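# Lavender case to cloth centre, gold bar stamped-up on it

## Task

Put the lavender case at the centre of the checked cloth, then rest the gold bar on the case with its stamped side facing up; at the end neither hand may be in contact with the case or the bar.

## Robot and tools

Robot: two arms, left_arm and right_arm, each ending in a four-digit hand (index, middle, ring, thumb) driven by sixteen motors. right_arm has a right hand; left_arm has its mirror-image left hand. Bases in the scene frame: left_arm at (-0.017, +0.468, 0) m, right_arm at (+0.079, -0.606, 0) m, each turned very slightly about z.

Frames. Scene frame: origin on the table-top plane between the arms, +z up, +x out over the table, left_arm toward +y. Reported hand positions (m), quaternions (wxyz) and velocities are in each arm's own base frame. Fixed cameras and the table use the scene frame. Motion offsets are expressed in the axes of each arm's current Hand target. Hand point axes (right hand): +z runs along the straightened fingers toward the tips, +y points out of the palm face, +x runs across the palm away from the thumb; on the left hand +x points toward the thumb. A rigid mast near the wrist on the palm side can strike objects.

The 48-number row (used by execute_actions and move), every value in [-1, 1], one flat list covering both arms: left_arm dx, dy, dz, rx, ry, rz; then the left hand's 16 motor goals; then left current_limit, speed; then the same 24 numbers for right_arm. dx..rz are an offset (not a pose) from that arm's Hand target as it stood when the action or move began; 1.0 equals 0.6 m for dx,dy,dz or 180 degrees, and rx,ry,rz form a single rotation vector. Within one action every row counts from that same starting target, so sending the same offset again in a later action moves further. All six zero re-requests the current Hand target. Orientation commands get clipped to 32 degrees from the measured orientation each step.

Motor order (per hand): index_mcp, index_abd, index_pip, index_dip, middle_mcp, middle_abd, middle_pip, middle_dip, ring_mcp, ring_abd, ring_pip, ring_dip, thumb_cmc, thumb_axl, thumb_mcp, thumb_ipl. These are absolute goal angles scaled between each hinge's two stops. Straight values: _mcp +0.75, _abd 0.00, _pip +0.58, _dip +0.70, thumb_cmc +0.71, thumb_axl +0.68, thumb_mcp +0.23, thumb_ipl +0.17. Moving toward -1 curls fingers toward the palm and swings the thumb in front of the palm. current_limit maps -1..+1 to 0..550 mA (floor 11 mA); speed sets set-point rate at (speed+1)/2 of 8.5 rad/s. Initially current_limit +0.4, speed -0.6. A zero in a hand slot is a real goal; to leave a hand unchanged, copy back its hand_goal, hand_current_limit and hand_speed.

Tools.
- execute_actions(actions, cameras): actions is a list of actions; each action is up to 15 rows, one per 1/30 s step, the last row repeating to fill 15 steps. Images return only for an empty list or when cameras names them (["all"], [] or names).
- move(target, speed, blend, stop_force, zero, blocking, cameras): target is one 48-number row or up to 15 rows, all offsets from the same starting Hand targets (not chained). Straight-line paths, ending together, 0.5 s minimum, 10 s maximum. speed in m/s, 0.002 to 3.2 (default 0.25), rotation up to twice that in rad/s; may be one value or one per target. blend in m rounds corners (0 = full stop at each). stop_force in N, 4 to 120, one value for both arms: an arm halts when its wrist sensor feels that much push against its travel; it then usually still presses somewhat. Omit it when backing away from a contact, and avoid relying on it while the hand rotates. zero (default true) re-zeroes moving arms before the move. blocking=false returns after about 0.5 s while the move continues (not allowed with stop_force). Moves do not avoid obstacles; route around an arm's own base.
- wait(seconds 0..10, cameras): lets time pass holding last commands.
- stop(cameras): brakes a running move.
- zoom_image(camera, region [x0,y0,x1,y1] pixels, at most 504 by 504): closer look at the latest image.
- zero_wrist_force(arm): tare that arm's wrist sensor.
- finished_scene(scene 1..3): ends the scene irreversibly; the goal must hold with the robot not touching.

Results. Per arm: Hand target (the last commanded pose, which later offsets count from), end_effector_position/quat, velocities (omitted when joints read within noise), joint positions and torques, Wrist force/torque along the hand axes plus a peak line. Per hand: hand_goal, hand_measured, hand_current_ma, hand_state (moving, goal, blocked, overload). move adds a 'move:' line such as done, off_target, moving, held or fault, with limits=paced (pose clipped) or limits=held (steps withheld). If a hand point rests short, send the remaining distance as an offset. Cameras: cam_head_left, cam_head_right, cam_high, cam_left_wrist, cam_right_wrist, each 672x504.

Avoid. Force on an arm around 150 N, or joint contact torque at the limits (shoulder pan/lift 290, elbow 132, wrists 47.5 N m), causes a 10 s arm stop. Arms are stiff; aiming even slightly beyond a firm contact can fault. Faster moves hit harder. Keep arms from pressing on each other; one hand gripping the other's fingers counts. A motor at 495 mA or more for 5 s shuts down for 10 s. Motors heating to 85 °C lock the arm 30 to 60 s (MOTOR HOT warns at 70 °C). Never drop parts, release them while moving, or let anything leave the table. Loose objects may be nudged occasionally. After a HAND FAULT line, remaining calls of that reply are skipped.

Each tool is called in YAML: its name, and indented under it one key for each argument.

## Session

execute_actions:
  actions: []

zoom_image:
  camera: "cam_head_right"
  region: [210, 280, 510, 490]

zoom_image:
  camera: "cam_high"
  region: [100, 120, 400, 370]

Scene clock: 0.00 s.
left_arm: end_effector_position=(+0.9529, -0.1505, +0.3534) hand_goal=(+0.754, +0.000, +0.576, +0.696, +0.754, +0.000, +0.576, +0.696, +0.754, +0.000, +0.576, +0.696, +0.714, +0.678, +0.226, +0.168) hand_measured=(+0.754, +0.000, +0.576, +0.696, +0.754, +0.000, +0.576, +0.696, +0.754, +0.000, +0.576, +0.696, +0.714, +0.678, +0.226, +0.168) hand_current_ma=(+0, +0, +0, +0, +0, +0, +0, +0, +0, +0, +0, +0, +0, +0, +0, +0) hand_state=(goal, goal, goal, goal, goal, goal, goal, goal, goal, goal, goal, goal, goal, goal, goal, goal) hand_current_limit=0.40 hand_speed=-0.60 end_effector_quat_wxyz=(+0.282, +0.111, +0.800, -0.517) | right_arm: end_effector_position=(+0.8015, +0.5584, +0.2082) hand_goal=(+0.754, +0.000, +0.576, +0.696, +0.754, +0.000, +0.576, +0.696, +0.754, +0.000, +0.576, +0.696, +0.714, +0.678, +0.226, +0.168) hand_measured=(+0.754, +0.000, +0.576, +0.696, +0.754, +0.000, +0.576, +0.696, +0.754, +0.000, +0.576, +0.696, +0.714, +0.678, +0.226, +0.168) hand_current_ma=(+0, +0, +0, +0, +0, +0, +0, +0, +0, +0, +0, +0, +0, +0, +0, +0) hand_state=(goal, goal, goal, goal, goal, goal, goal, goal, goal, goal, goal, goal, goal, goal, goal, goal) hand_current_limit=0.40 hand_speed=-0.60 end_effector_quat_wxyz=(-0.444, +0.485, +0.638, +0.401)
Joint positions: left_arm=[-0.166 -1 1.156 0.412 2.536 1.121] | right_arm=[0.179 -0.759 1.338 1.017 0.287 3.032]
Joint velocities: within noise
Joint torques (N m): no reading
Wrist force (N): no reading
Wrist torque (N m): no reading
Wrist force, peak (N): no reading
Hand target: left_arm +0.9529, -0.1505, +0.3534; +0.282, +0.111, +0.800, -0.517 | right_arm +0.8015, +0.5584, +0.2082; -0.444, +0.485, +0.638, +0.401
camera_calibration:
cam_left_wrist: T_world_to_cam=[[0.318421, -0.129008, 0.93913, -0.694014], [-0.847851, 0.404337, 0.343016, 0.698421], [-0.423977, -0.905466, 0.0193696, 0.38745], [0, 0, 0, 1]] pos_world=[0.977416, -0.0211081, 0.404694]
cam_right_wrist: T_world_to_cam=[[0.723486, -0.121985, -0.679476, -0.346013], [-0.344213, -0.916928, -0.201893, 0.777707], [-0.598403, 0.379951, -0.705373, 0.537572], [0, 0, 0, 1]] pos_world=[0.839717, 0.466641, 0.301094]

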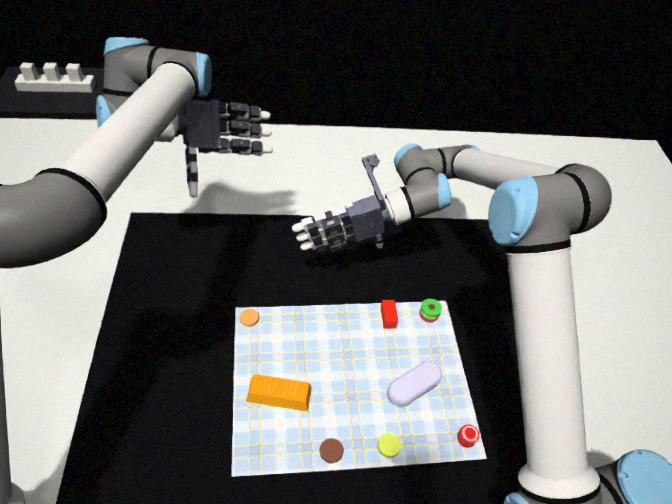

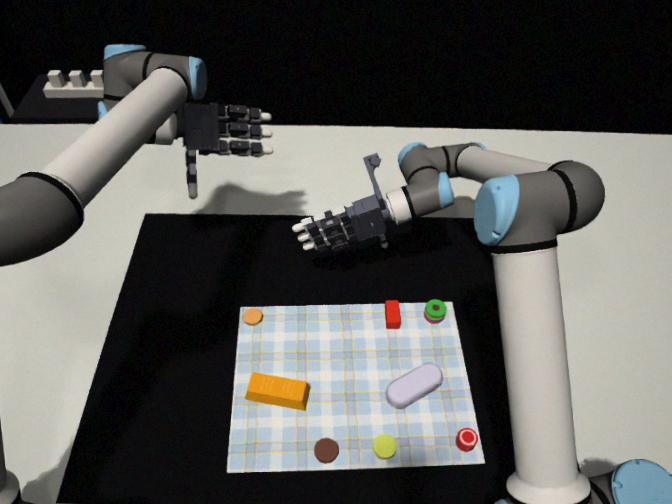

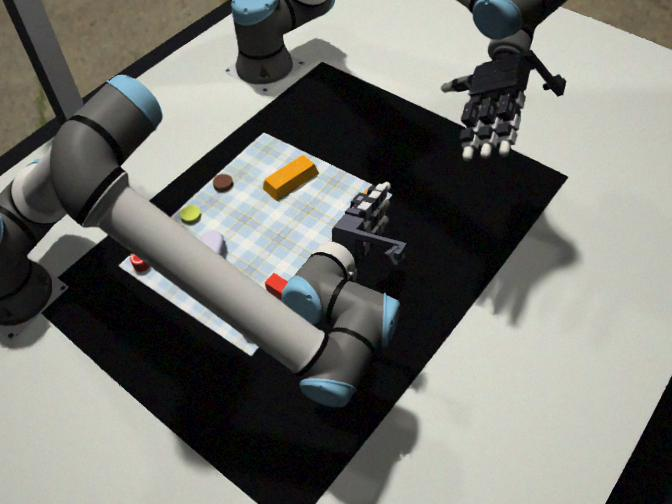

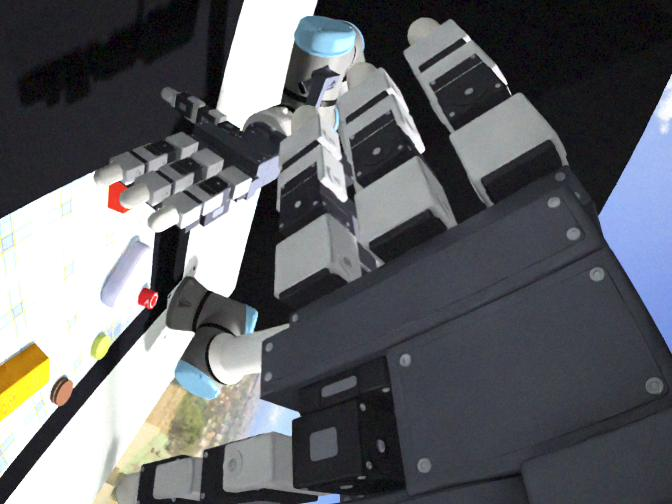

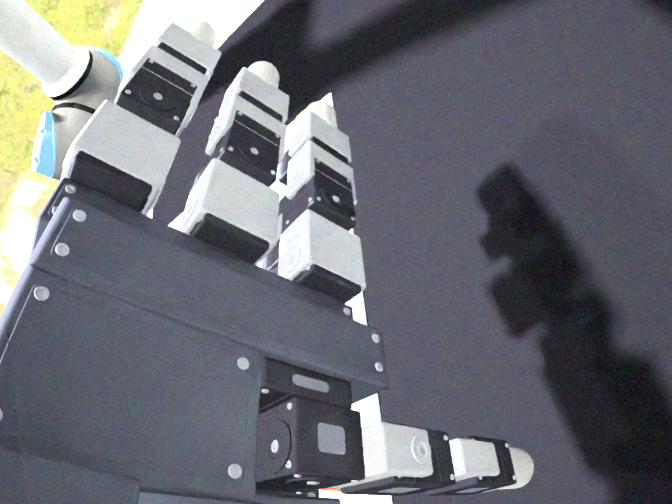

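Scaled by 1.680 from the camera's 672x504 image, which has a finer 960x720 frame.

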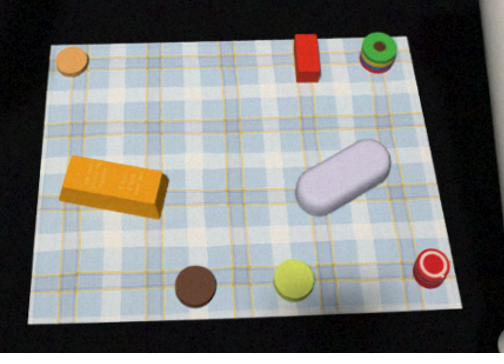

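Scaled by 1.680 from the camera's 672x504 image, which has a finer 960x720 frame.

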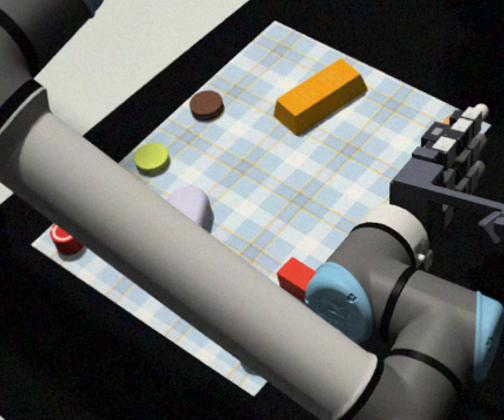

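move:
  target:
    - [0.748,-0.3652,0.0892,-0.0403,-0.349,-0.2469, -0.44, 0, 0.796, 0.841, -0.44, 0, 0.796, 0.841, 0.89, 0, 0.577, 0.696, -0.671, 0.677, 0.56, 0.168, 0.4, -0.6, 0.1542,-0.0672,-0.205,0,0,-0.5, -0.44, 0, 0.796, 0.841, -0.44, 0, 0.796, 0.841, 0.89, 0, 0.577, 0.696, -0.671, 0.677, 0.56, 0.168, 0.4, -0.6]
    - [0.8518,-0.225,0.145,-0.0403,-0.349,-0.2469, -0.44, 0, 0.796, 0.841, -0.44, 0, 0.796, 0.841, 0.89, 0, 0.577, 0.696, -0.671, 0.677, 0.56, 0.168, 0.4, -0.6, 0.175,-0.3573,-0.2175,0,0,-0.95, -0.44, 0, 0.796, 0.841, -0.44, 0, 0.796, 0.841, 0.89, 0, 0.577, 0.696, -0.671, 0.677, 0.56, 0.168, 0.4, -0.6]
    - [0.8895,-0.174,0.1653,-0.0403,-0.349,-0.2469, -0.44, 0, 0.796, 0.841, -0.44, 0, 0.796, 0.841, 0.89, 0, 0.577, 0.696, -0.671, 0.677, 0.56, 0.168, 0.4, -0.6, -0.088,-0.6857,-0.0913,-0.2787,0.3503,0.5198, -0.44, 0, 0.796, 0.841, -0.44, 0, 0.796, 0.841, 0.89, 0, 0.577, 0.696, -0.671, 0.677, 0.56, 0.168, 0.4, -0.6]
  speed: 0.4
  blend: [0.03, 0.03, 0]
  cameras: ["cam_head_right","cam_high"]

zoom_image:
  camera: "cam_head_right"
  region: [210, 280, 510, 490]

zoom_image:
  camera: "cam_high"
  region: [120, 120, 360, 320]

Scene clock: 30.97 s.
left_arm: end_effector_position=(+0.5017, -0.3456, +0.1004) hand_goal=(-0.440, +0.000, +0.796, +0.842, -0.440, +0.000, +0.796, +0.842, +0.890, +0.000, +0.578, +0.696, -0.670, +0.678, +0.560, +0.168) hand_measured=(-0.440, +0.000, +0.792, +0.840, -0.440, +0.000, +0.792, +0.840, +0.870, +0.000, +0.576, +0.696, -0.666, +0.678, +0.554, +0.168) hand_current_ma=(-2, +0, -16, -11, -2, +0, -18, -12, -96, +0, -5, +0, +14, -3, -29, -1) hand_state=(goal, goal, goal, goal, goal, goal, goal, goal, blocked, goal, goal, goal, goal, goal, goal, goal) hand_current_limit=0.40 hand_speed=-0.60 end_effector_quat_wxyz=(+0.448, -0.480, +0.552, -0.515) | right_arm: end_effector_position=(+0.4173, +0.4074, +0.1400) hand_goal=(-0.440, +0.000, +0.796, +0.842, -0.440, +0.000, +0.796, +0.842, +0.890, +0.000, +0.578, +0.696, -0.670, +0.678, +0.560, +0.168) hand_measured=(-0.440, -0.002, +0.794, +0.840, -0.440, -0.002, +0.796, +0.840, +0.882, -0.002, +0.578, +0.696, -0.672, +0.678, +0.558, +0.168) hand_current_ma=(+0, +0, +0, -1, +0, +0, +0, -1, -6, +0, +0, +0, -1, +0, -1, +0) hand_state=(goal, goal, goal, goal, goal, goal, goal, goal, goal, goal, goal, goal, goal, goal, goal, goal) hand_current_limit=0.40 hand_speed=-0.60 end_effector_quat_wxyz=(+0.591, -0.634, +0.365, -0.340)
Joint positions: left_arm=[-1.283 -1.49 2.458 -0.801 0.432 -0.152] | right_arm=[0.353 -1.686 2.532 -0.775 1.397 -0.011]
Joint torques (N m): left_arm=[15.94 -44.89 -24.48 2.03 2.46 2.41] | right_arm=[-2.09 -37.23 -24 -4.66 1.48 1.57]
Wrist force (N): left_arm=[0.0 -0.8 -0.3] | right_arm=[0.1 1.4 0.2]
Wrist torque (N m): left_arm=[0.07 0.08 -0.11] | right_arm=[0.18 -0.02 0.14]
Wrist force, peak (N): left_arm=[1.8 -0.9 -2.1] | right_arm=[2.0 -1.5 0.3]
Hand target: left_arm +0.5017, -0.3456, +0.1005; +0.448, -0.480, +0.552, -0.515 | right_arm +0.4173, +0.4074, +0.1400; +0.591, -0.634, +0.365, -0.340
Off the commanded pose: left_arm 0.000 m, 0 deg | right_arm 0.000 m, 0 deg.
move: done
Images, in order (width x height): cam_head_right 672x504, cam_high 672x504.

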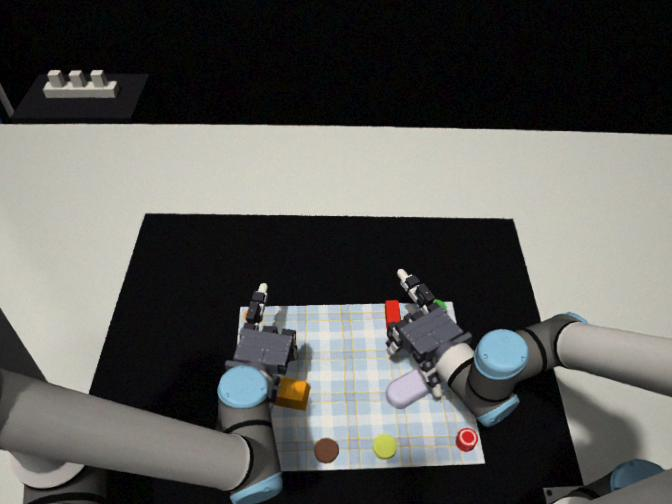

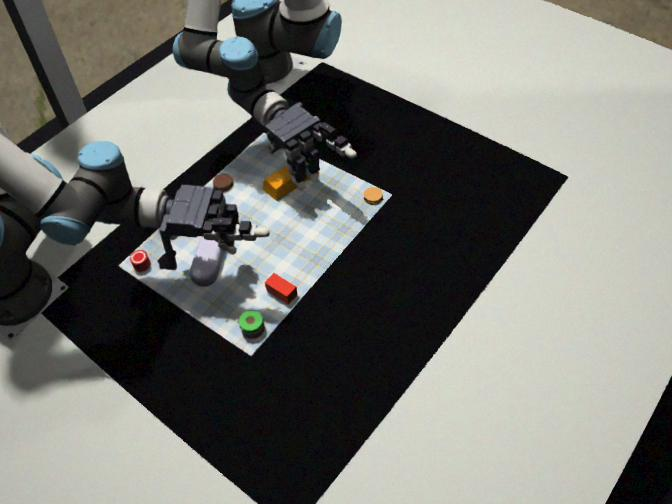

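Scaled by 1.680 from the camera's 672x504 image, which has a finer 960x720 frame.

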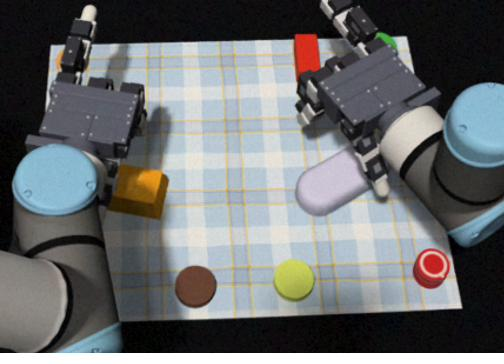

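Scaled by 2.100 from the camera's 672x504 image, which has a finer 960x720 frame.

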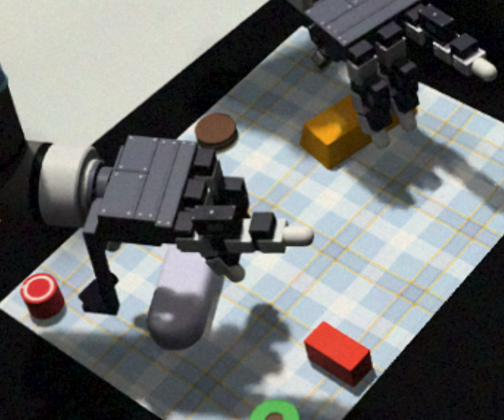

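move:
  target: [0,0.0632,0.0044,0,0,0, -0.44, 0, 0.796, 0.841, -0.44, 0, 0.796, 0.841, 0.89, 0, 0.577, 0.696, -0.671, 0.677, 0.56, 0.168, 0.4, -0.6, 0,0.1289,0.009,0,0,0, -0.44, 0, 0.796, 0.841, -0.44, 0, 0.796, 0.841, 0.89, 0, 0.577, 0.696, -0.671, 0.677, 0.56, 0.168, 0.4, -0.6]
  speed: 0.1
  stop_force: 8
  cameras: ["cam_head_right","cam_high"]

zoom_image:
  camera: "cam_head_right"
  region: [210, 280, 510, 490]

zoom_image:
  camera: "cam_high"
  region: [120, 120, 360, 320]

Scene clock: 35.90 s.
left_arm: end_effector_position=(+0.5017, -0.3456, +0.0625) hand_goal=(-0.440, +0.000, +0.796, +0.842, -0.440, +0.000, +0.796, +0.842, +0.890, +0.000, +0.578, +0.696, -0.670, +0.678, +0.560, +0.168) hand_measured=(-0.440, +0.000, +0.792, +0.840, -0.440, +0.000, +0.792, +0.840, +0.870, +0.000, +0.576, +0.696, -0.666, +0.678, +0.554, +0.168) hand_current_ma=(-2, +0, -16, -11, -2, +0, -18, -12, -96, +0, -5, +0, +14, -3, -29, -1) hand_state=(goal, goal, goal, goal, goal, goal, goal, goal, blocked, goal, goal, goal, goal, goal, goal, goal) hand_current_limit=0.40 hand_speed=-0.60 end_effector_quat_wxyz=(+0.448, -0.480, +0.552, -0.515) | right_arm: end_effector_position=(+0.4173, +0.4075, +0.0625) hand_goal=(-0.440, +0.000, +0.796, +0.842, -0.440, +0.000, +0.796, +0.842, +0.890, +0.000, +0.578, +0.696, -0.670, +0.678, +0.560, +0.168) hand_measured=(-0.440, -0.002, +0.794, +0.840, -0.440, -0.002, +0.796, +0.840, +0.882, -0.002, +0.578, +0.696, -0.672, +0.678, +0.558, +0.168) hand_current_ma=(+0, +0, +0, -1, +0, +0, +0, -1, -7, +0, +0, +0, -1, +0, -1, +0) hand_state=(goal, goal, goal, goal, goal, goal, goal, goal, goal, goal, goal, goal, goal, goal, goal, goal) hand_current_limit=0.40 hand_speed=-0.60 end_effector_quat_wxyz=(+0.591, -0.634, +0.365, -0.340)
Joint positions: left_arm=[-1.283 -1.405 2.479 -0.906 0.432 -0.152] | right_arm=[0.353 -1.496 2.589 -1.023 1.398 -0.011]
Joint torques (N m): left_arm=[-5.14 -48.37 -32.96 2.21 -1.98 2.45] | right_arm=[15.25 -33.52 -26.95 -4.65 0.38 2.92]
Wrist force (N): left_arm=[0.0 -0.8 0.1] | right_arm=[-0.1 0.8 0.4]
Wrist torque (N m): left_arm=[0.03 0.10 -0.11] | right_arm=[0.06 0.02 0.12]
Wrist force, peak (N): left_arm=[0.0 -1.5 -0.3] | right_arm=[-0.5 2.3 0.6]
Hand target: left_arm +0.5017, -0.3456, +0.0625; +0.448, -0.480, +0.552, -0.515 | right_arm +0.4173, +0.4075, +0.0625; +0.591, -0.634, +0.365, -0.340
Off the commanded pose: left_arm 0.000 m, 0 deg | right_arm 0.000 m, 0 deg.
move: done
Images, in order (width x height): cam_head_right 672x504, cam_high 672x504.

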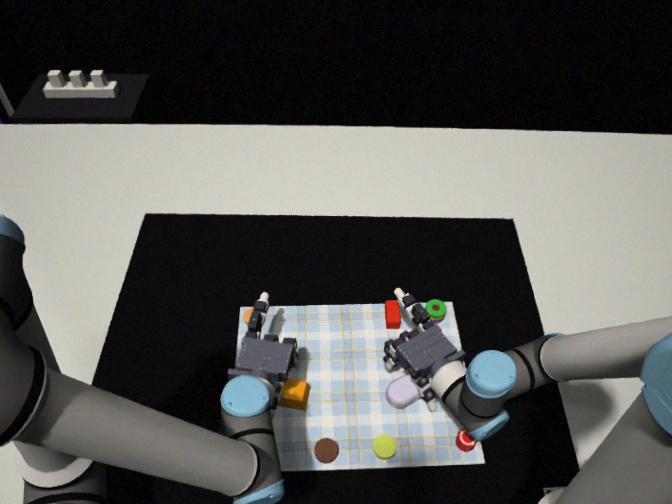

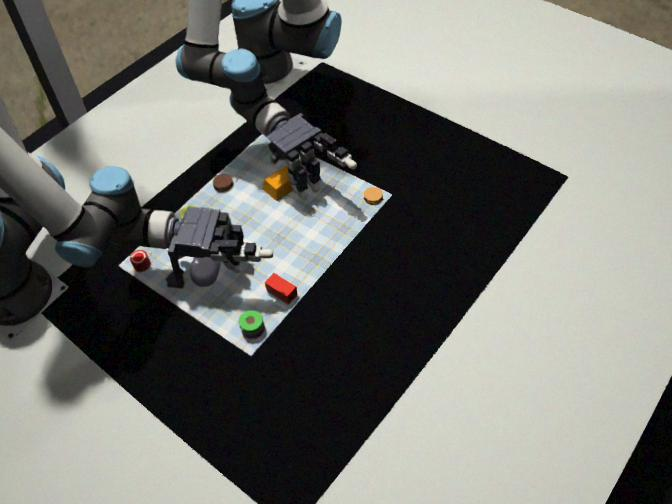

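Scaled by 1.680 from the camera's 672x504 image, which has a finer 960x720 frame.

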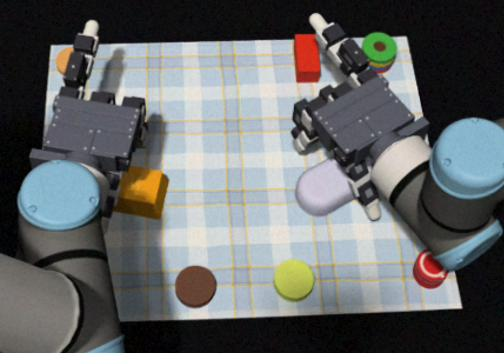

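Scaled by 2.100 from the camera's 672x504 image, which has a finer 960x720 frame.

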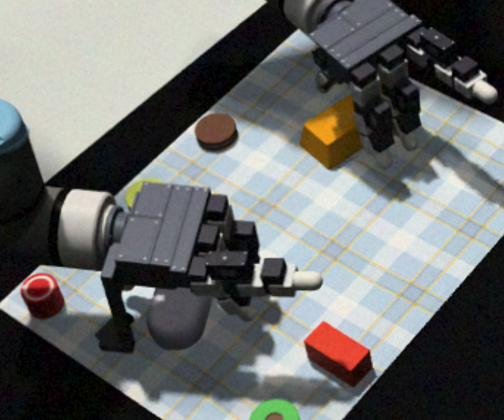

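move:
  target: [0,0,0,0,0,0, -0.75, 0, 0.796, 0.841, -0.75, 0, 0.796, 0.841, 0.89, 0, 0.577, 0.696, -0.671, 0.677, 0.24, 0.168, -0.3, -0.8, 0,0,0,0,0,0, -0.73, 0, 0.796, 0.841, -0.73, 0, 0.796, 0.841, 0.89, 0, 0.577, 0.696, -0.671, 0.677, 0.28, 0.168, -0.3, -0.8]

Scene clock: 37.57 s.
left_arm: end_effector_position=(+0.5017, -0.3456, +0.0625) hand_goal=(-0.750, +0.000, +0.796, +0.842, -0.750, +0.000, +0.796, +0.842, +0.890, +0.000, +0.578, +0.696, -0.670, +0.678, +0.240, +0.168) hand_measured=(-0.690, +0.000, +0.802, +0.844, -0.688, +0.000, +0.804, +0.844, +0.870, +0.000, +0.576, +0.696, -0.666, +0.678, +0.328, +0.172) hand_current_ma=(+192, +0, +25, +9, +192, +0, +33, +12, -96, +0, -5, +0, +14, -3, +192, +26) hand_state=(blocked, goal, goal, goal, blocked, goal, goal, goal, blocked, goal, goal, goal, goal, goal, blocked, goal) hand_current_limit=-0.30 hand_speed=-0.80 end_effector_quat_wxyz=(+0.448, -0.480, +0.552, -0.515) | right_arm: end_effector_position=(+0.4173, +0.4075, +0.0625) hand_goal=(-0.730, +0.000, +0.796, +0.842, -0.730, +0.000, +0.796, +0.842, +0.890, +0.000, +0.578, +0.696, -0.670, +0.678, +0.280, +0.168) hand_measured=(-0.672, +0.000, +0.810, +0.846, -0.672, -0.002, +0.806, +0.844, +0.882, -0.002, +0.578, +0.696, -0.672, +0.678, +0.376, +0.178) hand_current_ma=(+128, +0, +13, +2, +126, +0, +8, +1, -7, +0, +0, +0, -1, +0, +192, +11) hand_state=(blocked, goal, goal, goal, blocked, goal, goal, goal, goal, goal, goal, goal, goal, goal, blocked, goal) hand_current_limit=-0.30 hand_speed=-0.80 end_effector_quat_wxyz=(+0.591, -0.634, +0.365, -0.340)
Joint positions: left_arm=[-1.283 -1.405 2.479 -0.906 0.432 -0.152] | right_arm=[0.353 -1.496 2.589 -1.023 1.398 -0.011]
Joint torques (N m): left_arm=[-12.87 -48.23 -32.84 2.13 -2.06 2.46] | right_arm=[14.54 -34.34 -25.89 -4.12 -0.27 3.04]
Wrist force (N): left_arm=[0.2 -0.6 0.0] | right_arm=[-0.4 -0.3 0.7]
Wrist torque (N m): left_arm=[0.04 0.08 -0.11] | right_arm=[-0.01 0.06 0.10]
Wrist force, peak (N): left_arm=[0.0 -0.3 1.3] | right_arm=[0.0 0.7 1.3]
Hand target: left_arm +0.5017, -0.3456, +0.0625; +0.448, -0.480, +0.552, -0.515 | right_arm +0.4173, +0.4075, +0.0625; +0.591, -0.634, +0.365, -0.340
Off the commanded pose: left_arm 0.000 m, 0 deg | right_arm 0.000 m, 0 deg.
move: done

move:
  target:
    - [0,0,0,0,0,0, -0.85, 0, 0.796, 0.841, -0.85, 0, 0.796, 0.841, 0.89, 0, 0.577, 0.696, -0.671, 0.677, 0.10, 0.168, 0.75, -0.9, 0,0,0,0,0,0, -0.82, 0, 0.796, 0.841, -0.82, 0, 0.796, 0.841, 0.89, 0, 0.577, 0.696, -0.671, 0.677, 0.12, 0.168, 0.6, -0.9]
    - [0,-0.0499,-0.0035,0,0,0, -0.85, 0, 0.796, 0.841, -0.85, 0, 0.796, 0.841, 0.89, 0, 0.577, 0.696, -0.671, 0.677, 0.10, 0.168, 0.75, -0.9, 0,-0.0499,-0.0035,0,0,0, -0.82, 0, 0.796, 0.841, -0.82, 0, 0.796, 0.841, 0.89, 0, 0.577, 0.696, -0.671, 0.677, 0.12, 0.168, 0.6, -0.9]
    - [-0.165,-0.2477,-0.0407,0,0,0, -0.85, 0, 0.796, 0.841, -0.85, 0, 0.796, 0.841, 0.89, 0, 0.577, 0.696, -0.671, 0.677, 0.10, 0.168, 0.75, -0.9, -0.1157,-0.0938,0.1463,0,0.2314,0.0162, -0.82, 0, 0.796, 0.841, -0.82, 0, 0.796, 0.841, 0.89, 0, 0.577, 0.696, -0.671, 0.677, 0.12, 0.168, 0.6, -0.9]
    - [-0.165,-0.2477,-0.0407,0,0,0, -0.85, 0, 0.796, 0.841, -0.85, 0, 0.796, 0.841, 0.89, 0, 0.577, 0.696, -0.671, 0.677, 0.10, 0.168, 0.75, -0.9, -0.1157,-0.0165,0.1518,0,0.2314,0.0162, -0.82, 0, 0.796, 0.841, -0.82, 0, 0.796, 0.841, 0.89, 0, 0.577, 0.696, -0.671, 0.677, 0.12, 0.168, 0.6, -0.9]
  speed: [0.1, 0.05, 0.22, 0.1]
  blend: [0, 0.005, 0.015, 0]
  cameras: ["cam_head_right","cam_high"]

move:
  target: [0,0,0,0,0,0, -0.85, 0, 0.796, 0.841, -0.85, 0, 0.796, 0.841, 0.89, 0, 0.577, 0.696, -0.671, 0.677, 0.10, 0.168, 0.75, -0.9, 0,0.0117,0.0008,0,0,0, -0.82, 0, 0.796, 0.841, -0.82, 0, 0.796, 0.841, 0.89, 0, 0.577, 0.696, -0.671, 0.677, 0.12, 0.168, 0.6, -0.9]
  speed: 0.015
  stop_force: 4

Scene clock: 48.20 s.
left_arm: end_effector_position=(+0.5017, -0.2457, +0.2125) hand_goal=(-0.850, +0.000, +0.796, +0.842, -0.850, +0.000, +0.796, +0.842, +0.890, +0.000, +0.578, +0.696, -0.670, +0.678, +0.100, +0.168) hand_measured=(-0.708, +0.000, +0.816, +0.852, -0.710, +0.000, +0.822, +0.854, +0.870, +0.000, +0.576, +0.696, -0.666, +0.678, +0.314, +0.186) hand_current_ma=(+481, +0, +90, +42, +481, +0, +113, +53, -96, +0, -5, +0, +19, -3, +481, +113) hand_state=(blocked, goal, blocked, goal, blocked, goal, blocked, goal, blocked, goal, goal, goal, goal, goal, blocked, goal) hand_current_limit=0.75 hand_speed=-0.90 end_effector_quat_wxyz=(+0.447, -0.480, +0.552, -0.515) | right_arm: end_effector_position=(+0.4614, +0.5134, +0.0660) hand_goal=(-0.820, +0.000, +0.796, +0.842, -0.820, +0.000, +0.796, +0.842, +0.890, +0.000, +0.578, +0.696, -0.670, +0.678, +0.120, +0.168) hand_measured=(-0.696, +0.000, +0.830, +0.852, -0.696, -0.002, +0.824, +0.852, +0.882, -0.002, +0.578, +0.696, -0.670, +0.678, +0.370, +0.194) hand_current_ma=(+402, +0, +51, +9, +403, +0, +38, +9, -7, +0, +0, +0, +0, +0, +440, +57) hand_state=(blocked, goal, blocked, goal, blocked, goal, blocked, goal, goal, goal, goal, goal, goal, goal, blocked, blocked) hand_current_limit=0.60 hand_speed=-0.90 end_effector_quat_wxyz=(+0.431, -0.462, +0.567, -0.528)
Joint positions: left_arm=[-1.178 -1.848 2.478 -0.493 0.537 -0.117] | right_arm=[0.877 -1.177 2.112 -0.786 2.645 0.132]
Joint torques (N m): left_arm=[-13.08 5.72 -30.54 -3.02 -2.79 -2.91] | right_arm=[-18.52 -78.03 -31.14 1.1 1.93 -2.27]
Wrist force (N): left_arm=[0.2 2.0 0.1] | right_arm=[-0.1 1.6 -0.3]
Wrist torque (N m): left_arm=[0.27 0.09 -0.09] | right_arm=[0.25 -0.03 0.29]
Wrist force, peak (N): left_arm=[0.6 2.6 0.0] | right_arm=[-0.3 2.9 -0.4]
Hand target: left_arm +0.5017, -0.2457, +0.2125; +0.448, -0.480, +0.552, -0.515 | right_arm +0.4615, +0.5135, +0.0661; +0.431, -0.462, +0.567, -0.528
Off the commanded pose: left_arm 0.000 m, 0 deg | right_arm 0.000 m, 0 deg.
move: done
Images, in order (width x height): cam_head_right 672x504, cam_high 672x504.

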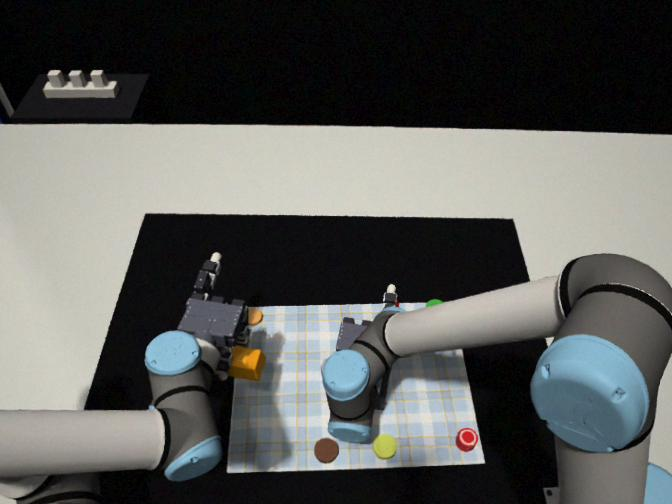

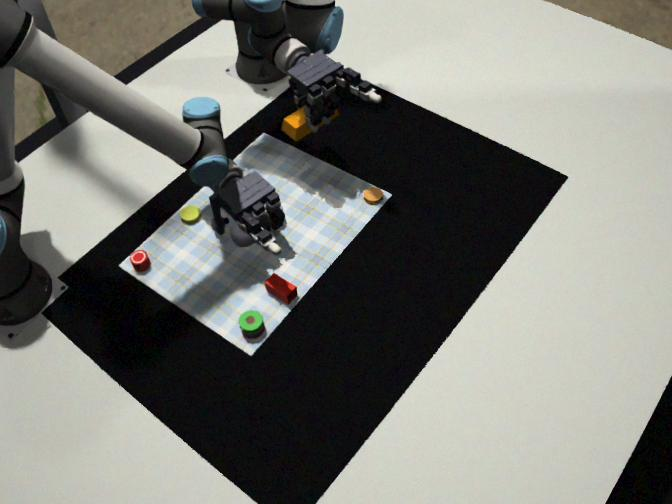

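Scene clock: 49.60 s.
left_arm: end_effector_position=(+0.5017, -0.2457, +0.2125) hand_goal=(-0.850, +0.000, +0.796, +0.842, -0.850, +0.000, +0.796, +0.842, +0.890, +0.000, +0.578, +0.696, -0.670, +0.678, +0.100, +0.168) hand_measured=(-0.708, +0.000, +0.816, +0.852, -0.710, +0.000, +0.822, +0.854, +0.870, +0.000, +0.576, +0.696, -0.666, +0.678, +0.314, +0.186) hand_current_ma=(+481, +0, +90, +42, +481, +0, +113, +53, -96, +0, -5, +0, +19, -3, +481, +113) hand_state=(blocked, goal, blocked, goal, blocked, goal, blocked, goal, blocked, goal, goal, goal, goal, goal, blocked, goal) hand_current_limit=0.75 hand_speed=-0.90 end_effector_quat_wxyz=(+0.448, -0.480, +0.552, -0.515) | right_arm: end_effector_position=(+0.4615, +0.5135, +0.0629) hand_goal=(-0.820, +0.000, +0.796, +0.842, -0.820, +0.000, +0.796, +0.842, +0.890, +0.000, +0.578, +0.696, -0.670, +0.678, +0.120, +0.168) hand_measured=(-0.696, -0.002, +0.832, +0.852, -0.696, -0.002, +0.826, +0.852, +0.882, -0.002, +0.578, +0.696, -0.670, +0.678, +0.370, +0.194) hand_current_ma=(+402, +0, +57, +9, +402, +0, +41, +9, -7, +0, +0, +0, +0, +0, +440, +57) hand_state=(blocked, goal, blocked, goal, blocked, goal, blocked, goal, goal, goal, goal, goal, goal, goal, blocked, blocked) hand_current_limit=0.60 hand_speed=-0.90 end_effector_quat_wxyz=(+0.431, -0.462, +0.567, -0.528)
Joint positions: left_arm=[-1.178 -1.848 2.478 -0.493 0.537 -0.117] | right_arm=[0.877 -1.172 2.113 -0.792 2.646 0.132]
Joint torques (N m): left_arm=[-12.9 5.58 -30.15 -3.41 -2.91 -3.02] | right_arm=[-11.75 -77.5 -30.87 0.93 -0.14 -1.96]
Wrist force (N): left_arm=[0.3 2.1 0.4] | right_arm=[-0.4 1.6 -0.7]
Wrist torque (N m): left_arm=[0.26 0.08 -0.09] | right_arm=[0.30 0.02 0.26]
Wrist force, peak (N): left_arm=[0.3 2.4 0.3] | right_arm=[-0.2 -4.6 1.2]
Hand target: left_arm +0.5017, -0.2457, +0.2125; +0.448, -0.480, +0.552, -0.515 | right_arm +0.4615, +0.5136, +0.0629; +0.431, -0.462, +0.567, -0.528 (not the last commanded pose)
Off the commanded pose: left_arm 0.000 m, 0 deg | right_arm 0.004 m, 0 deg.
move: contact (right_arm)

move:
  target:
    - [0,0,0,0,0,0, -0.85, 0, 0.796, 0.841, -0.85, 0, 0.796, 0.841, 0.89, 0, 0.577, 0.696, -0.671, 0.677, 0.10, 0.168, 0.75, -0.9, 0,0,0,0,0,0, -0.48, 0, 0.796, 0.841, -0.48, 0, 0.796, 0.841, 0.89, 0, 0.577, 0.696, -0.671, 0.677, 0.50, 0.168, 0.4, -0.85]
    - [0,0,0,0,0,0, -0.85, 0, 0.796, 0.841, -0.85, 0, 0.796, 0.841, 0.89, 0, 0.577, 0.696, -0.671, 0.677, 0.10, 0.168, 0.75, -0.9, 0,-0.2328,-0.0163,0,0,0, -0.48, 0, 0.796, 0.841, -0.48, 0, 0.796, 0.841, 0.89, 0, 0.577, 0.696, -0.671, 0.677, 0.50, 0.168, 0.4, -0.85]
    - [0,0,0,0,0,0, -0.85, 0, 0.796, 0.841, -0.85, 0, 0.796, 0.841, 0.89, 0, 0.577, 0.696, -0.671, 0.677, 0.10, 0.168, 0.75, -0.9, 0.4863,-0.28,0.1822,0,0,0, -0.48, 0, 0.796, 0.841, -0.48, 0, 0.796, 0.841, 0.89, 0, 0.577, 0.696, -0.671, 0.677, 0.50, 0.168, 0.4, -0.85]
  speed: [0.1, 0.15, 0.4]
  blend: [0, 0.03, 0]
  cameras: ["cam_head_right","cam_high"]

zoom_image:
  camera: "cam_head_right"
  region: [210, 280, 510, 490]

Scene clock: 57.57 s.
left_arm: end_effector_position=(+0.5017, -0.2457, +0.2125) hand_goal=(-0.850, +0.000, +0.796, +0.842, -0.850, +0.000, +0.796, +0.842, +0.890, +0.000, +0.578, +0.696, -0.670, +0.678, +0.100, +0.168) hand_measured=(-0.708, +0.000, +0.816, +0.852, -0.710, +0.000, +0.822, +0.854, +0.870, +0.000, +0.576, +0.696, -0.666, +0.678, +0.314, +0.186) hand_current_ma=(+481, +0, +90, +42, +481, +0, +113, +53, -96, +0, -5, +0, +19, -3, +481, +113) hand_state=(blocked, goal, blocked, goal, blocked, goal, blocked, goal, blocked, goal, goal, goal, goal, goal, blocked, goal) hand_current_limit=0.75 hand_speed=-0.90 end_effector_quat_wxyz=(+0.448, -0.480, +0.552, -0.515) | right_arm: end_effector_position=(+0.5213, +0.2033, +0.2224) hand_goal=(-0.480, +0.000, +0.796, +0.842, -0.480, +0.000, +0.796, +0.842, +0.890, +0.000, +0.578, +0.696, -0.670, +0.678, +0.500, +0.168) hand_measured=(-0.482, -0.002, +0.798, +0.844, -0.484, -0.002, +0.798, +0.844, +0.882, -0.002, +0.578, +0.696, -0.670, +0.678, +0.494, +0.170) hand_current_ma=(-1, +0, +1, +1, -2, +0, +1, +1, -7, +0, +0, +0, +0, +0, -5, +1) hand_state=(goal, goal, goal, goal, goal, goal, goal, goal, goal, goal, goal, goal, goal, goal, goal, goal) hand_current_limit=0.40 hand_speed=-0.85 end_effector_quat_wxyz=(+0.431, -0.462, +0.567, -0.528)
Joint positions: left_arm=[-1.178 -1.848 2.478 -0.493 0.537 -0.117] | right_arm=[0.183 -1.795 2.419 -0.548 1.955 0.03]
Joint torques (N m): left_arm=[-13.92 6.23 -29.93 -3.53 -2.92 -2.73] | right_arm=[-22.07 -17.04 -38.03 -4.76 -1.72 3.55]
Wrist force (N): left_arm=[0.1 2.0 0.3] | right_arm=[0.1 0.8 -0.1]
Wrist torque (N m): left_arm=[0.25 0.10 -0.10] | right_arm=[0.15 -0.02 0.24]
Wrist force, peak (N): left_arm=[0.3 2.4 0.3] | right_arm=[3.2 0.9 0.6]
Hand target: left_arm +0.5017, -0.2457, +0.2125; +0.448, -0.480, +0.552, -0.515 | right_arm +0.5214, +0.2033, +0.2224; +0.431, -0.462, +0.567, -0.528
Off the commanded pose: left_arm 0.000 m, 0 deg | right_arm 0.000 m, 0 deg.
move: done
Images, in order (width x height): cam_head_right 672x504, cam_high 672x504.

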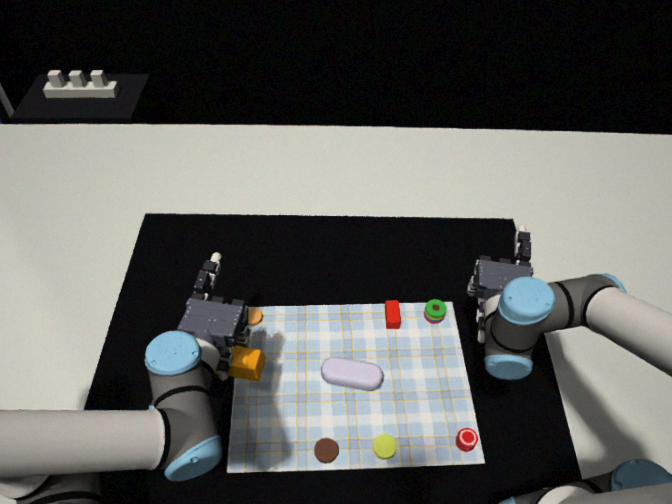

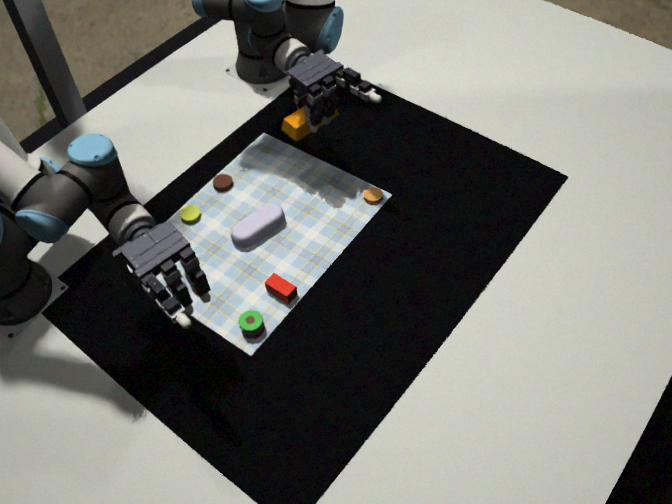

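Scaled by 1.680 from the camera's 672x504 image, which has a finer 960x720 frame.

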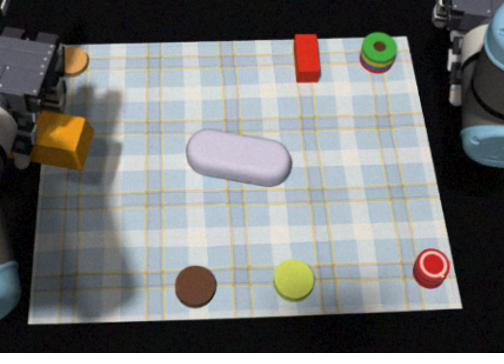

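move:
  target: [0.4398,0.1343,0.1698,0,0,0, -0.85, 0, 0.796, 0.841, -0.85, 0, 0.796, 0.841, 0.89, 0, 0.577, 0.696, -0.671, 0.677, 0.10, 0.168, 0.75, -0.9, 0,0,0,0,0,0, -0.48, 0, 0.796, 0.841, -0.48, 0, 0.796, 0.841, 0.89, 0, 0.577, 0.696, -0.671, 0.677, 0.50, 0.168, 0.4, -0.85]
  speed: 0.2
  cameras: ["cam_head_right","cam_high"]

zoom_image:
  camera: "cam_head_right"
  region: [280, 300, 440, 440]

zoom_image:
  camera: "cam_high"
  region: [180, 140, 340, 280]

Scene clock: 61.10 s.
left_arm: end_effector_position=(+0.5599, -0.5204, +0.1249) hand_goal=(-0.850, +0.000, +0.796, +0.842, -0.850, +0.000, +0.796, +0.842, +0.890, +0.000, +0.578, +0.696, -0.670, +0.678, +0.100, +0.168) hand_measured=(-0.710, +0.000, +0.818, +0.852, -0.712, +0.000, +0.822, +0.854, +0.870, +0.000, +0.576, +0.696, -0.664, +0.678, +0.314, +0.188) hand_current_ma=(+481, -3, +99, +45, +481, -3, +114, +53, -96, +0, -5, +0, +28, -3, +481, +118) hand_state=(blocked, goal, blocked, goal, blocked, goal, blocked, goal, blocked, goal, goal, goal, goal, goal, blocked, goal) hand_current_limit=0.75 hand_speed=-0.90 end_effector_quat_wxyz=(+0.447, -0.480, +0.552, -0.515) | right_arm: end_effector_position=(+0.5214, +0.2033, +0.2224) hand_goal=(-0.480, +0.000, +0.796, +0.842, -0.480, +0.000, +0.796, +0.842, +0.890, +0.000, +0.578, +0.696, -0.670, +0.678, +0.500, +0.168) hand_measured=(-0.482, -0.002, +0.798, +0.844, -0.484, -0.002, +0.798, +0.844, +0.882, -0.002, +0.578, +0.696, -0.670, +0.678, +0.494, +0.170) hand_current_ma=(-1, +0, +1, +1, -2, +0, +1, +1, -7, +0, +0, +0, +0, +0, -5, +1) hand_state=(goal, goal, goal, goal, goal, goal, goal, goal, goal, goal, goal, goal, goal, goal, goal, goal) hand_current_limit=0.40 hand_speed=-0.85 end_effector_quat_wxyz=(+0.431, -0.462, +0.567, -0.528)
Joint positions: left_arm=[-1.272 -1.282 2.115 -0.67 0.444 -0.147] | right_arm=[0.182 -1.795 2.419 -0.548 1.954 0.03]
Joint torques (N m): left_arm=[15.57 -45.53 -31.74 1.8 2.78 -1.93] | right_arm=[-17.68 -28.08 -37.53 -4.54 -1.52 3.49]
Wrist force (N): left_arm=[0.1 1.7 0.1] | right_arm=[-0.1 0.5 0.2]
Wrist torque (N m): left_arm=[0.22 0.10 0.01] | right_arm=[0.09 -0.01 0.22]
Wrist force, peak (N): left_arm=[2.6 2.6 1.3] | right_arm=[0.6 1.3 0.0]
Hand target: left_arm +0.5600, -0.5204, +0.1249; +0.448, -0.480, +0.552, -0.515 | right_arm +0.5214, +0.2033, +0.2224; +0.431, -0.462, +0.567, -0.528
Off the commanded pose: left_arm 0.000 m, 0 deg | right_arm 0.000 m, 0 deg.
move: done
Images, in order (width x height): cam_head_right 672x504, cam_high 672x504.

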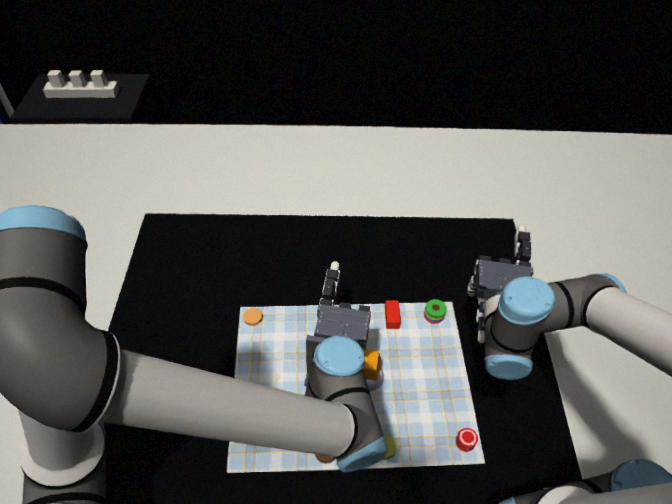

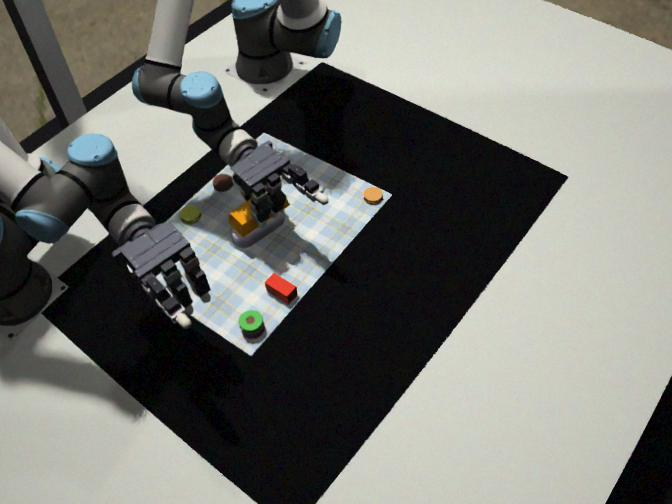

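Scaled by 3.150 from the camera's 672x504 image, which has a finer 960x720 frame.

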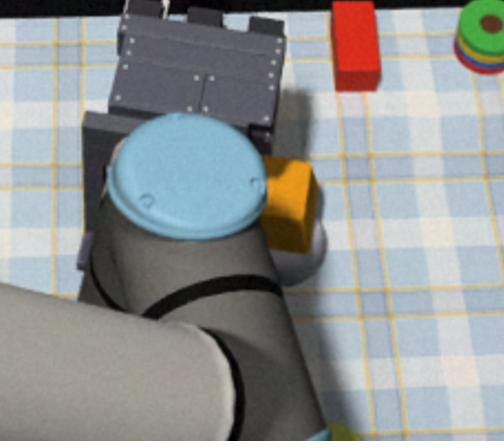

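Scaled by 3.150 from the camera's 672x504 image, which has a finer 960x720 frame.

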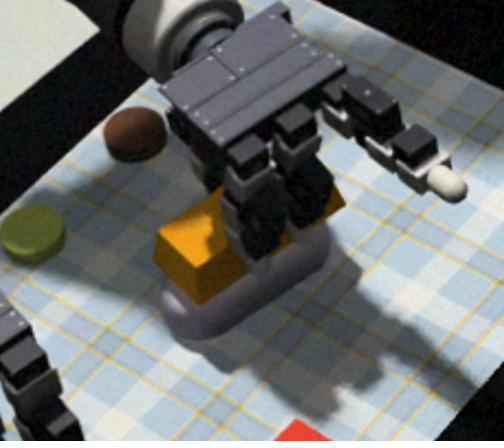

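move:
  target: [0.0103,0.0225,0.0102,0,0,0, -0.85, 0, 0.796, 0.841, -0.85, 0, 0.796, 0.841, 0.89, 0, 0.577, 0.696, -0.671, 0.677, 0.10, 0.168, 0.75, -0.9, 0,0,0,0,0,0, -0.48, 0, 0.796, 0.841, -0.48, 0, 0.796, 0.841, 0.89, 0, 0.577, 0.696, -0.671, 0.677, 0.50, 0.168, 0.4, -0.85]
  speed: 0.06

move:
  target: [0,0.0183,0.0013,0,0,0, -0.85, 0, 0.796, 0.841, -0.85, 0, 0.796, 0.841, 0.89, 0, 0.577, 0.696, -0.671, 0.677, 0.10, 0.168, 0.75, -0.9, 0,0,0,0,0,0, -0.48, 0, 0.796, 0.841, -0.48, 0, 0.796, 0.841, 0.89, 0, 0.577, 0.696, -0.671, 0.677, 0.50, 0.168, 0.4, -0.85]
  speed: 0.015
  stop_force: 4
  cameras: ["cam_high", "cam_head_right"]

zoom_image:
  camera: "cam_high"
  region: [180, 140, 340, 280]

Scene clock: 67.33 s.
left_arm: end_effector_position=(+0.5643, -0.5273, +0.1109) hand_goal=(-0.850, +0.000, +0.796, +0.842, -0.850, +0.000, +0.796, +0.842, +0.890, +0.000, +0.578, +0.696, -0.670, +0.678, +0.100, +0.168) hand_measured=(-0.710, +0.000, +0.818, +0.852, -0.712, +0.000, +0.822, +0.854, +0.870, +0.000, +0.576, +0.696, -0.664, +0.678, +0.314, +0.188) hand_current_ma=(+481, -3, +99, +45, +481, -3, +114, +53, -96, +0, -5, +0, +28, -3, +481, +118) hand_state=(blocked, goal, blocked, goal, blocked, goal, blocked, goal, blocked, goal, goal, goal, goal, goal, blocked, goal) hand_current_limit=0.75 hand_speed=-0.90 end_effector_quat_wxyz=(+0.447, -0.480, +0.552, -0.515) | right_arm: end_effector_position=(+0.5214, +0.2033, +0.2224) hand_goal=(-0.480, +0.000, +0.796, +0.842, -0.480, +0.000, +0.796, +0.842, +0.890, +0.000, +0.578, +0.696, -0.670, +0.678, +0.500, +0.168) hand_measured=(-0.482, -0.002, +0.798, +0.844, -0.484, -0.002, +0.798, +0.844, +0.882, -0.002, +0.578, +0.696, -0.670, +0.678, +0.494, +0.170) hand_current_ma=(-1, +0, +1, +1, -2, +0, +1, +1, -7, +0, +0, +0, +0, +0, -5, +1) hand_state=(goal, goal, goal, goal, goal, goal, goal, goal, goal, goal, goal, goal, goal, goal, goal, goal) hand_current_limit=0.40 hand_speed=-0.85 end_effector_quat_wxyz=(+0.431, -0.462, +0.567, -0.528)
Joint positions: left_arm=[-1.268 -1.251 2.106 -0.693 0.448 -0.146] | right_arm=[0.182 -1.795 2.419 -0.548 1.954 0.03]
Joint torques (N m): left_arm=[6.12 -68.38 -31.47 2.01 0.93 2.19] | right_arm=[-18.25 -29.53 -36.9 -4.25 -1.39 3.52]
Wrist force (N): left_arm=[0.0 1.8 0.2] | right_arm=[0.5 0.6 -0.2]
Wrist torque (N m): left_arm=[0.23 0.10 -0.11] | right_arm=[0.14 -0.07 0.28]
Wrist force, peak (N): left_arm=[0.6 2.4 0.5] | right_arm=[0.4 1.4 0.0]
Hand target: left_arm +0.5642, -0.5272, +0.1110; +0.448, -0.480, +0.552, -0.515 | right_arm +0.5214, +0.2033, +0.2224; +0.431, -0.462, +0.567, -0.528
Off the commanded pose: left_arm 0.000 m, 0 deg | right_arm 0.000 m, 0 deg.
move: done

Scene clock: 68.80 s.
left_arm: end_effector_position=(+0.5642, -0.5272, +0.1070) hand_goal=(-0.850, +0.000, +0.796, +0.842, -0.850, +0.000, +0.796, +0.842, +0.890, +0.000, +0.578, +0.696, -0.670, +0.678, +0.100, +0.168) hand_measured=(-0.710, +0.000, +0.820, +0.852, -0.714, -0.002, +0.826, +0.854, +0.870, +0.000, +0.576, +0.696, -0.664, +0.678, +0.314, +0.188) hand_current_ma=(+481, -2, +105, +46, +481, -3, +129, +56, -96, +0, -5, +0, +25, -3, +481, +125) hand_state=(blocked, goal, blocked, goal, blocked, goal, blocked, goal, blocked, goal, goal, goal, goal, goal, blocked, blocked) hand_current_limit=0.75 hand_speed=-0.90 end_effector_quat_wxyz=(+0.447, -0.480, +0.552, -0.515) | right_arm: end_effector_position=(+0.5214, +0.2033, +0.2224) hand_goal=(-0.480, +0.000, +0.796, +0.842, -0.480, +0.000, +0.796, +0.842, +0.890, +0.000, +0.578, +0.696, -0.670, +0.678, +0.500, +0.168) hand_measured=(-0.482, -0.002, +0.798, +0.844, -0.484, -0.002, +0.798, +0.844, +0.882, -0.002, +0.578, +0.696, -0.670, +0.678, +0.494, +0.170) hand_current_ma=(-1, +0, +1, +1, -2, +0, +1, +1, -7, +0, +0, +0, +0, +0, -5, +1) hand_state=(goal, goal, goal, goal, goal, goal, goal, goal, goal, goal, goal, goal, goal, goal, goal, goal) hand_current_limit=0.40 hand_speed=-0.85 end_effector_quat_wxyz=(+0.431, -0.462, +0.567, -0.528)
Joint positions: left_arm=[-1.268 -1.246 2.108 -0.701 0.448 -0.146] | right_arm=[0.182 -1.795 2.419 -0.548 1.954 0.03]
Joint torques (N m): left_arm=[1.08 -69.85 -42.77 1.77 -0.99 0.18] | right_arm=[-17.82 -30.73 -36.83 -4.15 -1.15 3.42]
Wrist force (N): left_arm=[0.1 1.5 0.2] | right_arm=[0.1 0.7 -0.7]
Wrist torque (N m): left_arm=[0.18 0.10 -0.10] | right_arm=[0.19 0.00 0.24]
Wrist force, peak (N): left_arm=[-0.1 -9.2 0.6] | right_arm=[0.3 1.4 0.2]
Hand target: left_arm +0.5642, -0.5272, +0.1070; +0.447, -0.480, +0.552, -0.515 (not the last commanded pose) | right_arm +0.5214, +0.2033, +0.2224; +0.431, -0.462, +0.567, -0.528
Off the commanded pose: left_arm 0.007 m, 0 deg | right_arm 0.000 m, 0 deg.
move: contact (left_arm)
Images, in order (width x height): cam_head_right 672x504, cam_high 672x504.

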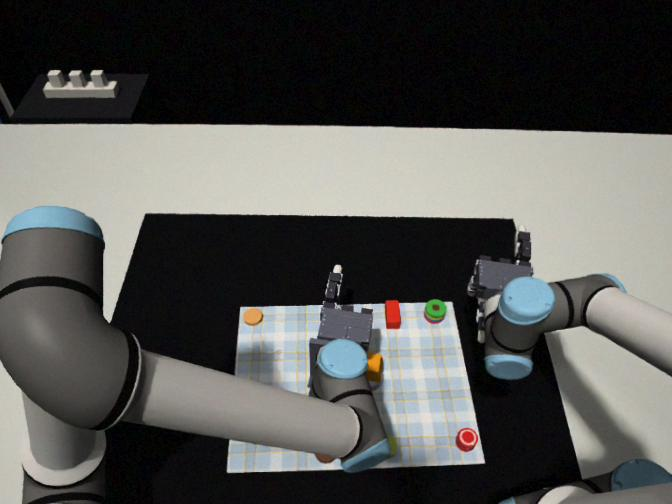

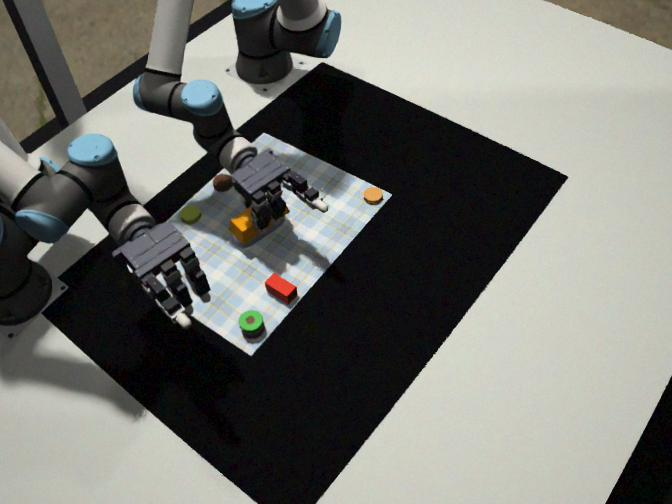

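Scaled by 3.150 from the camera's 672x504 image, which has a finer 960x720 frame.

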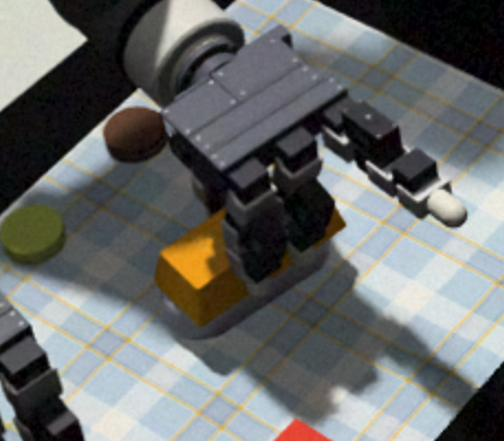

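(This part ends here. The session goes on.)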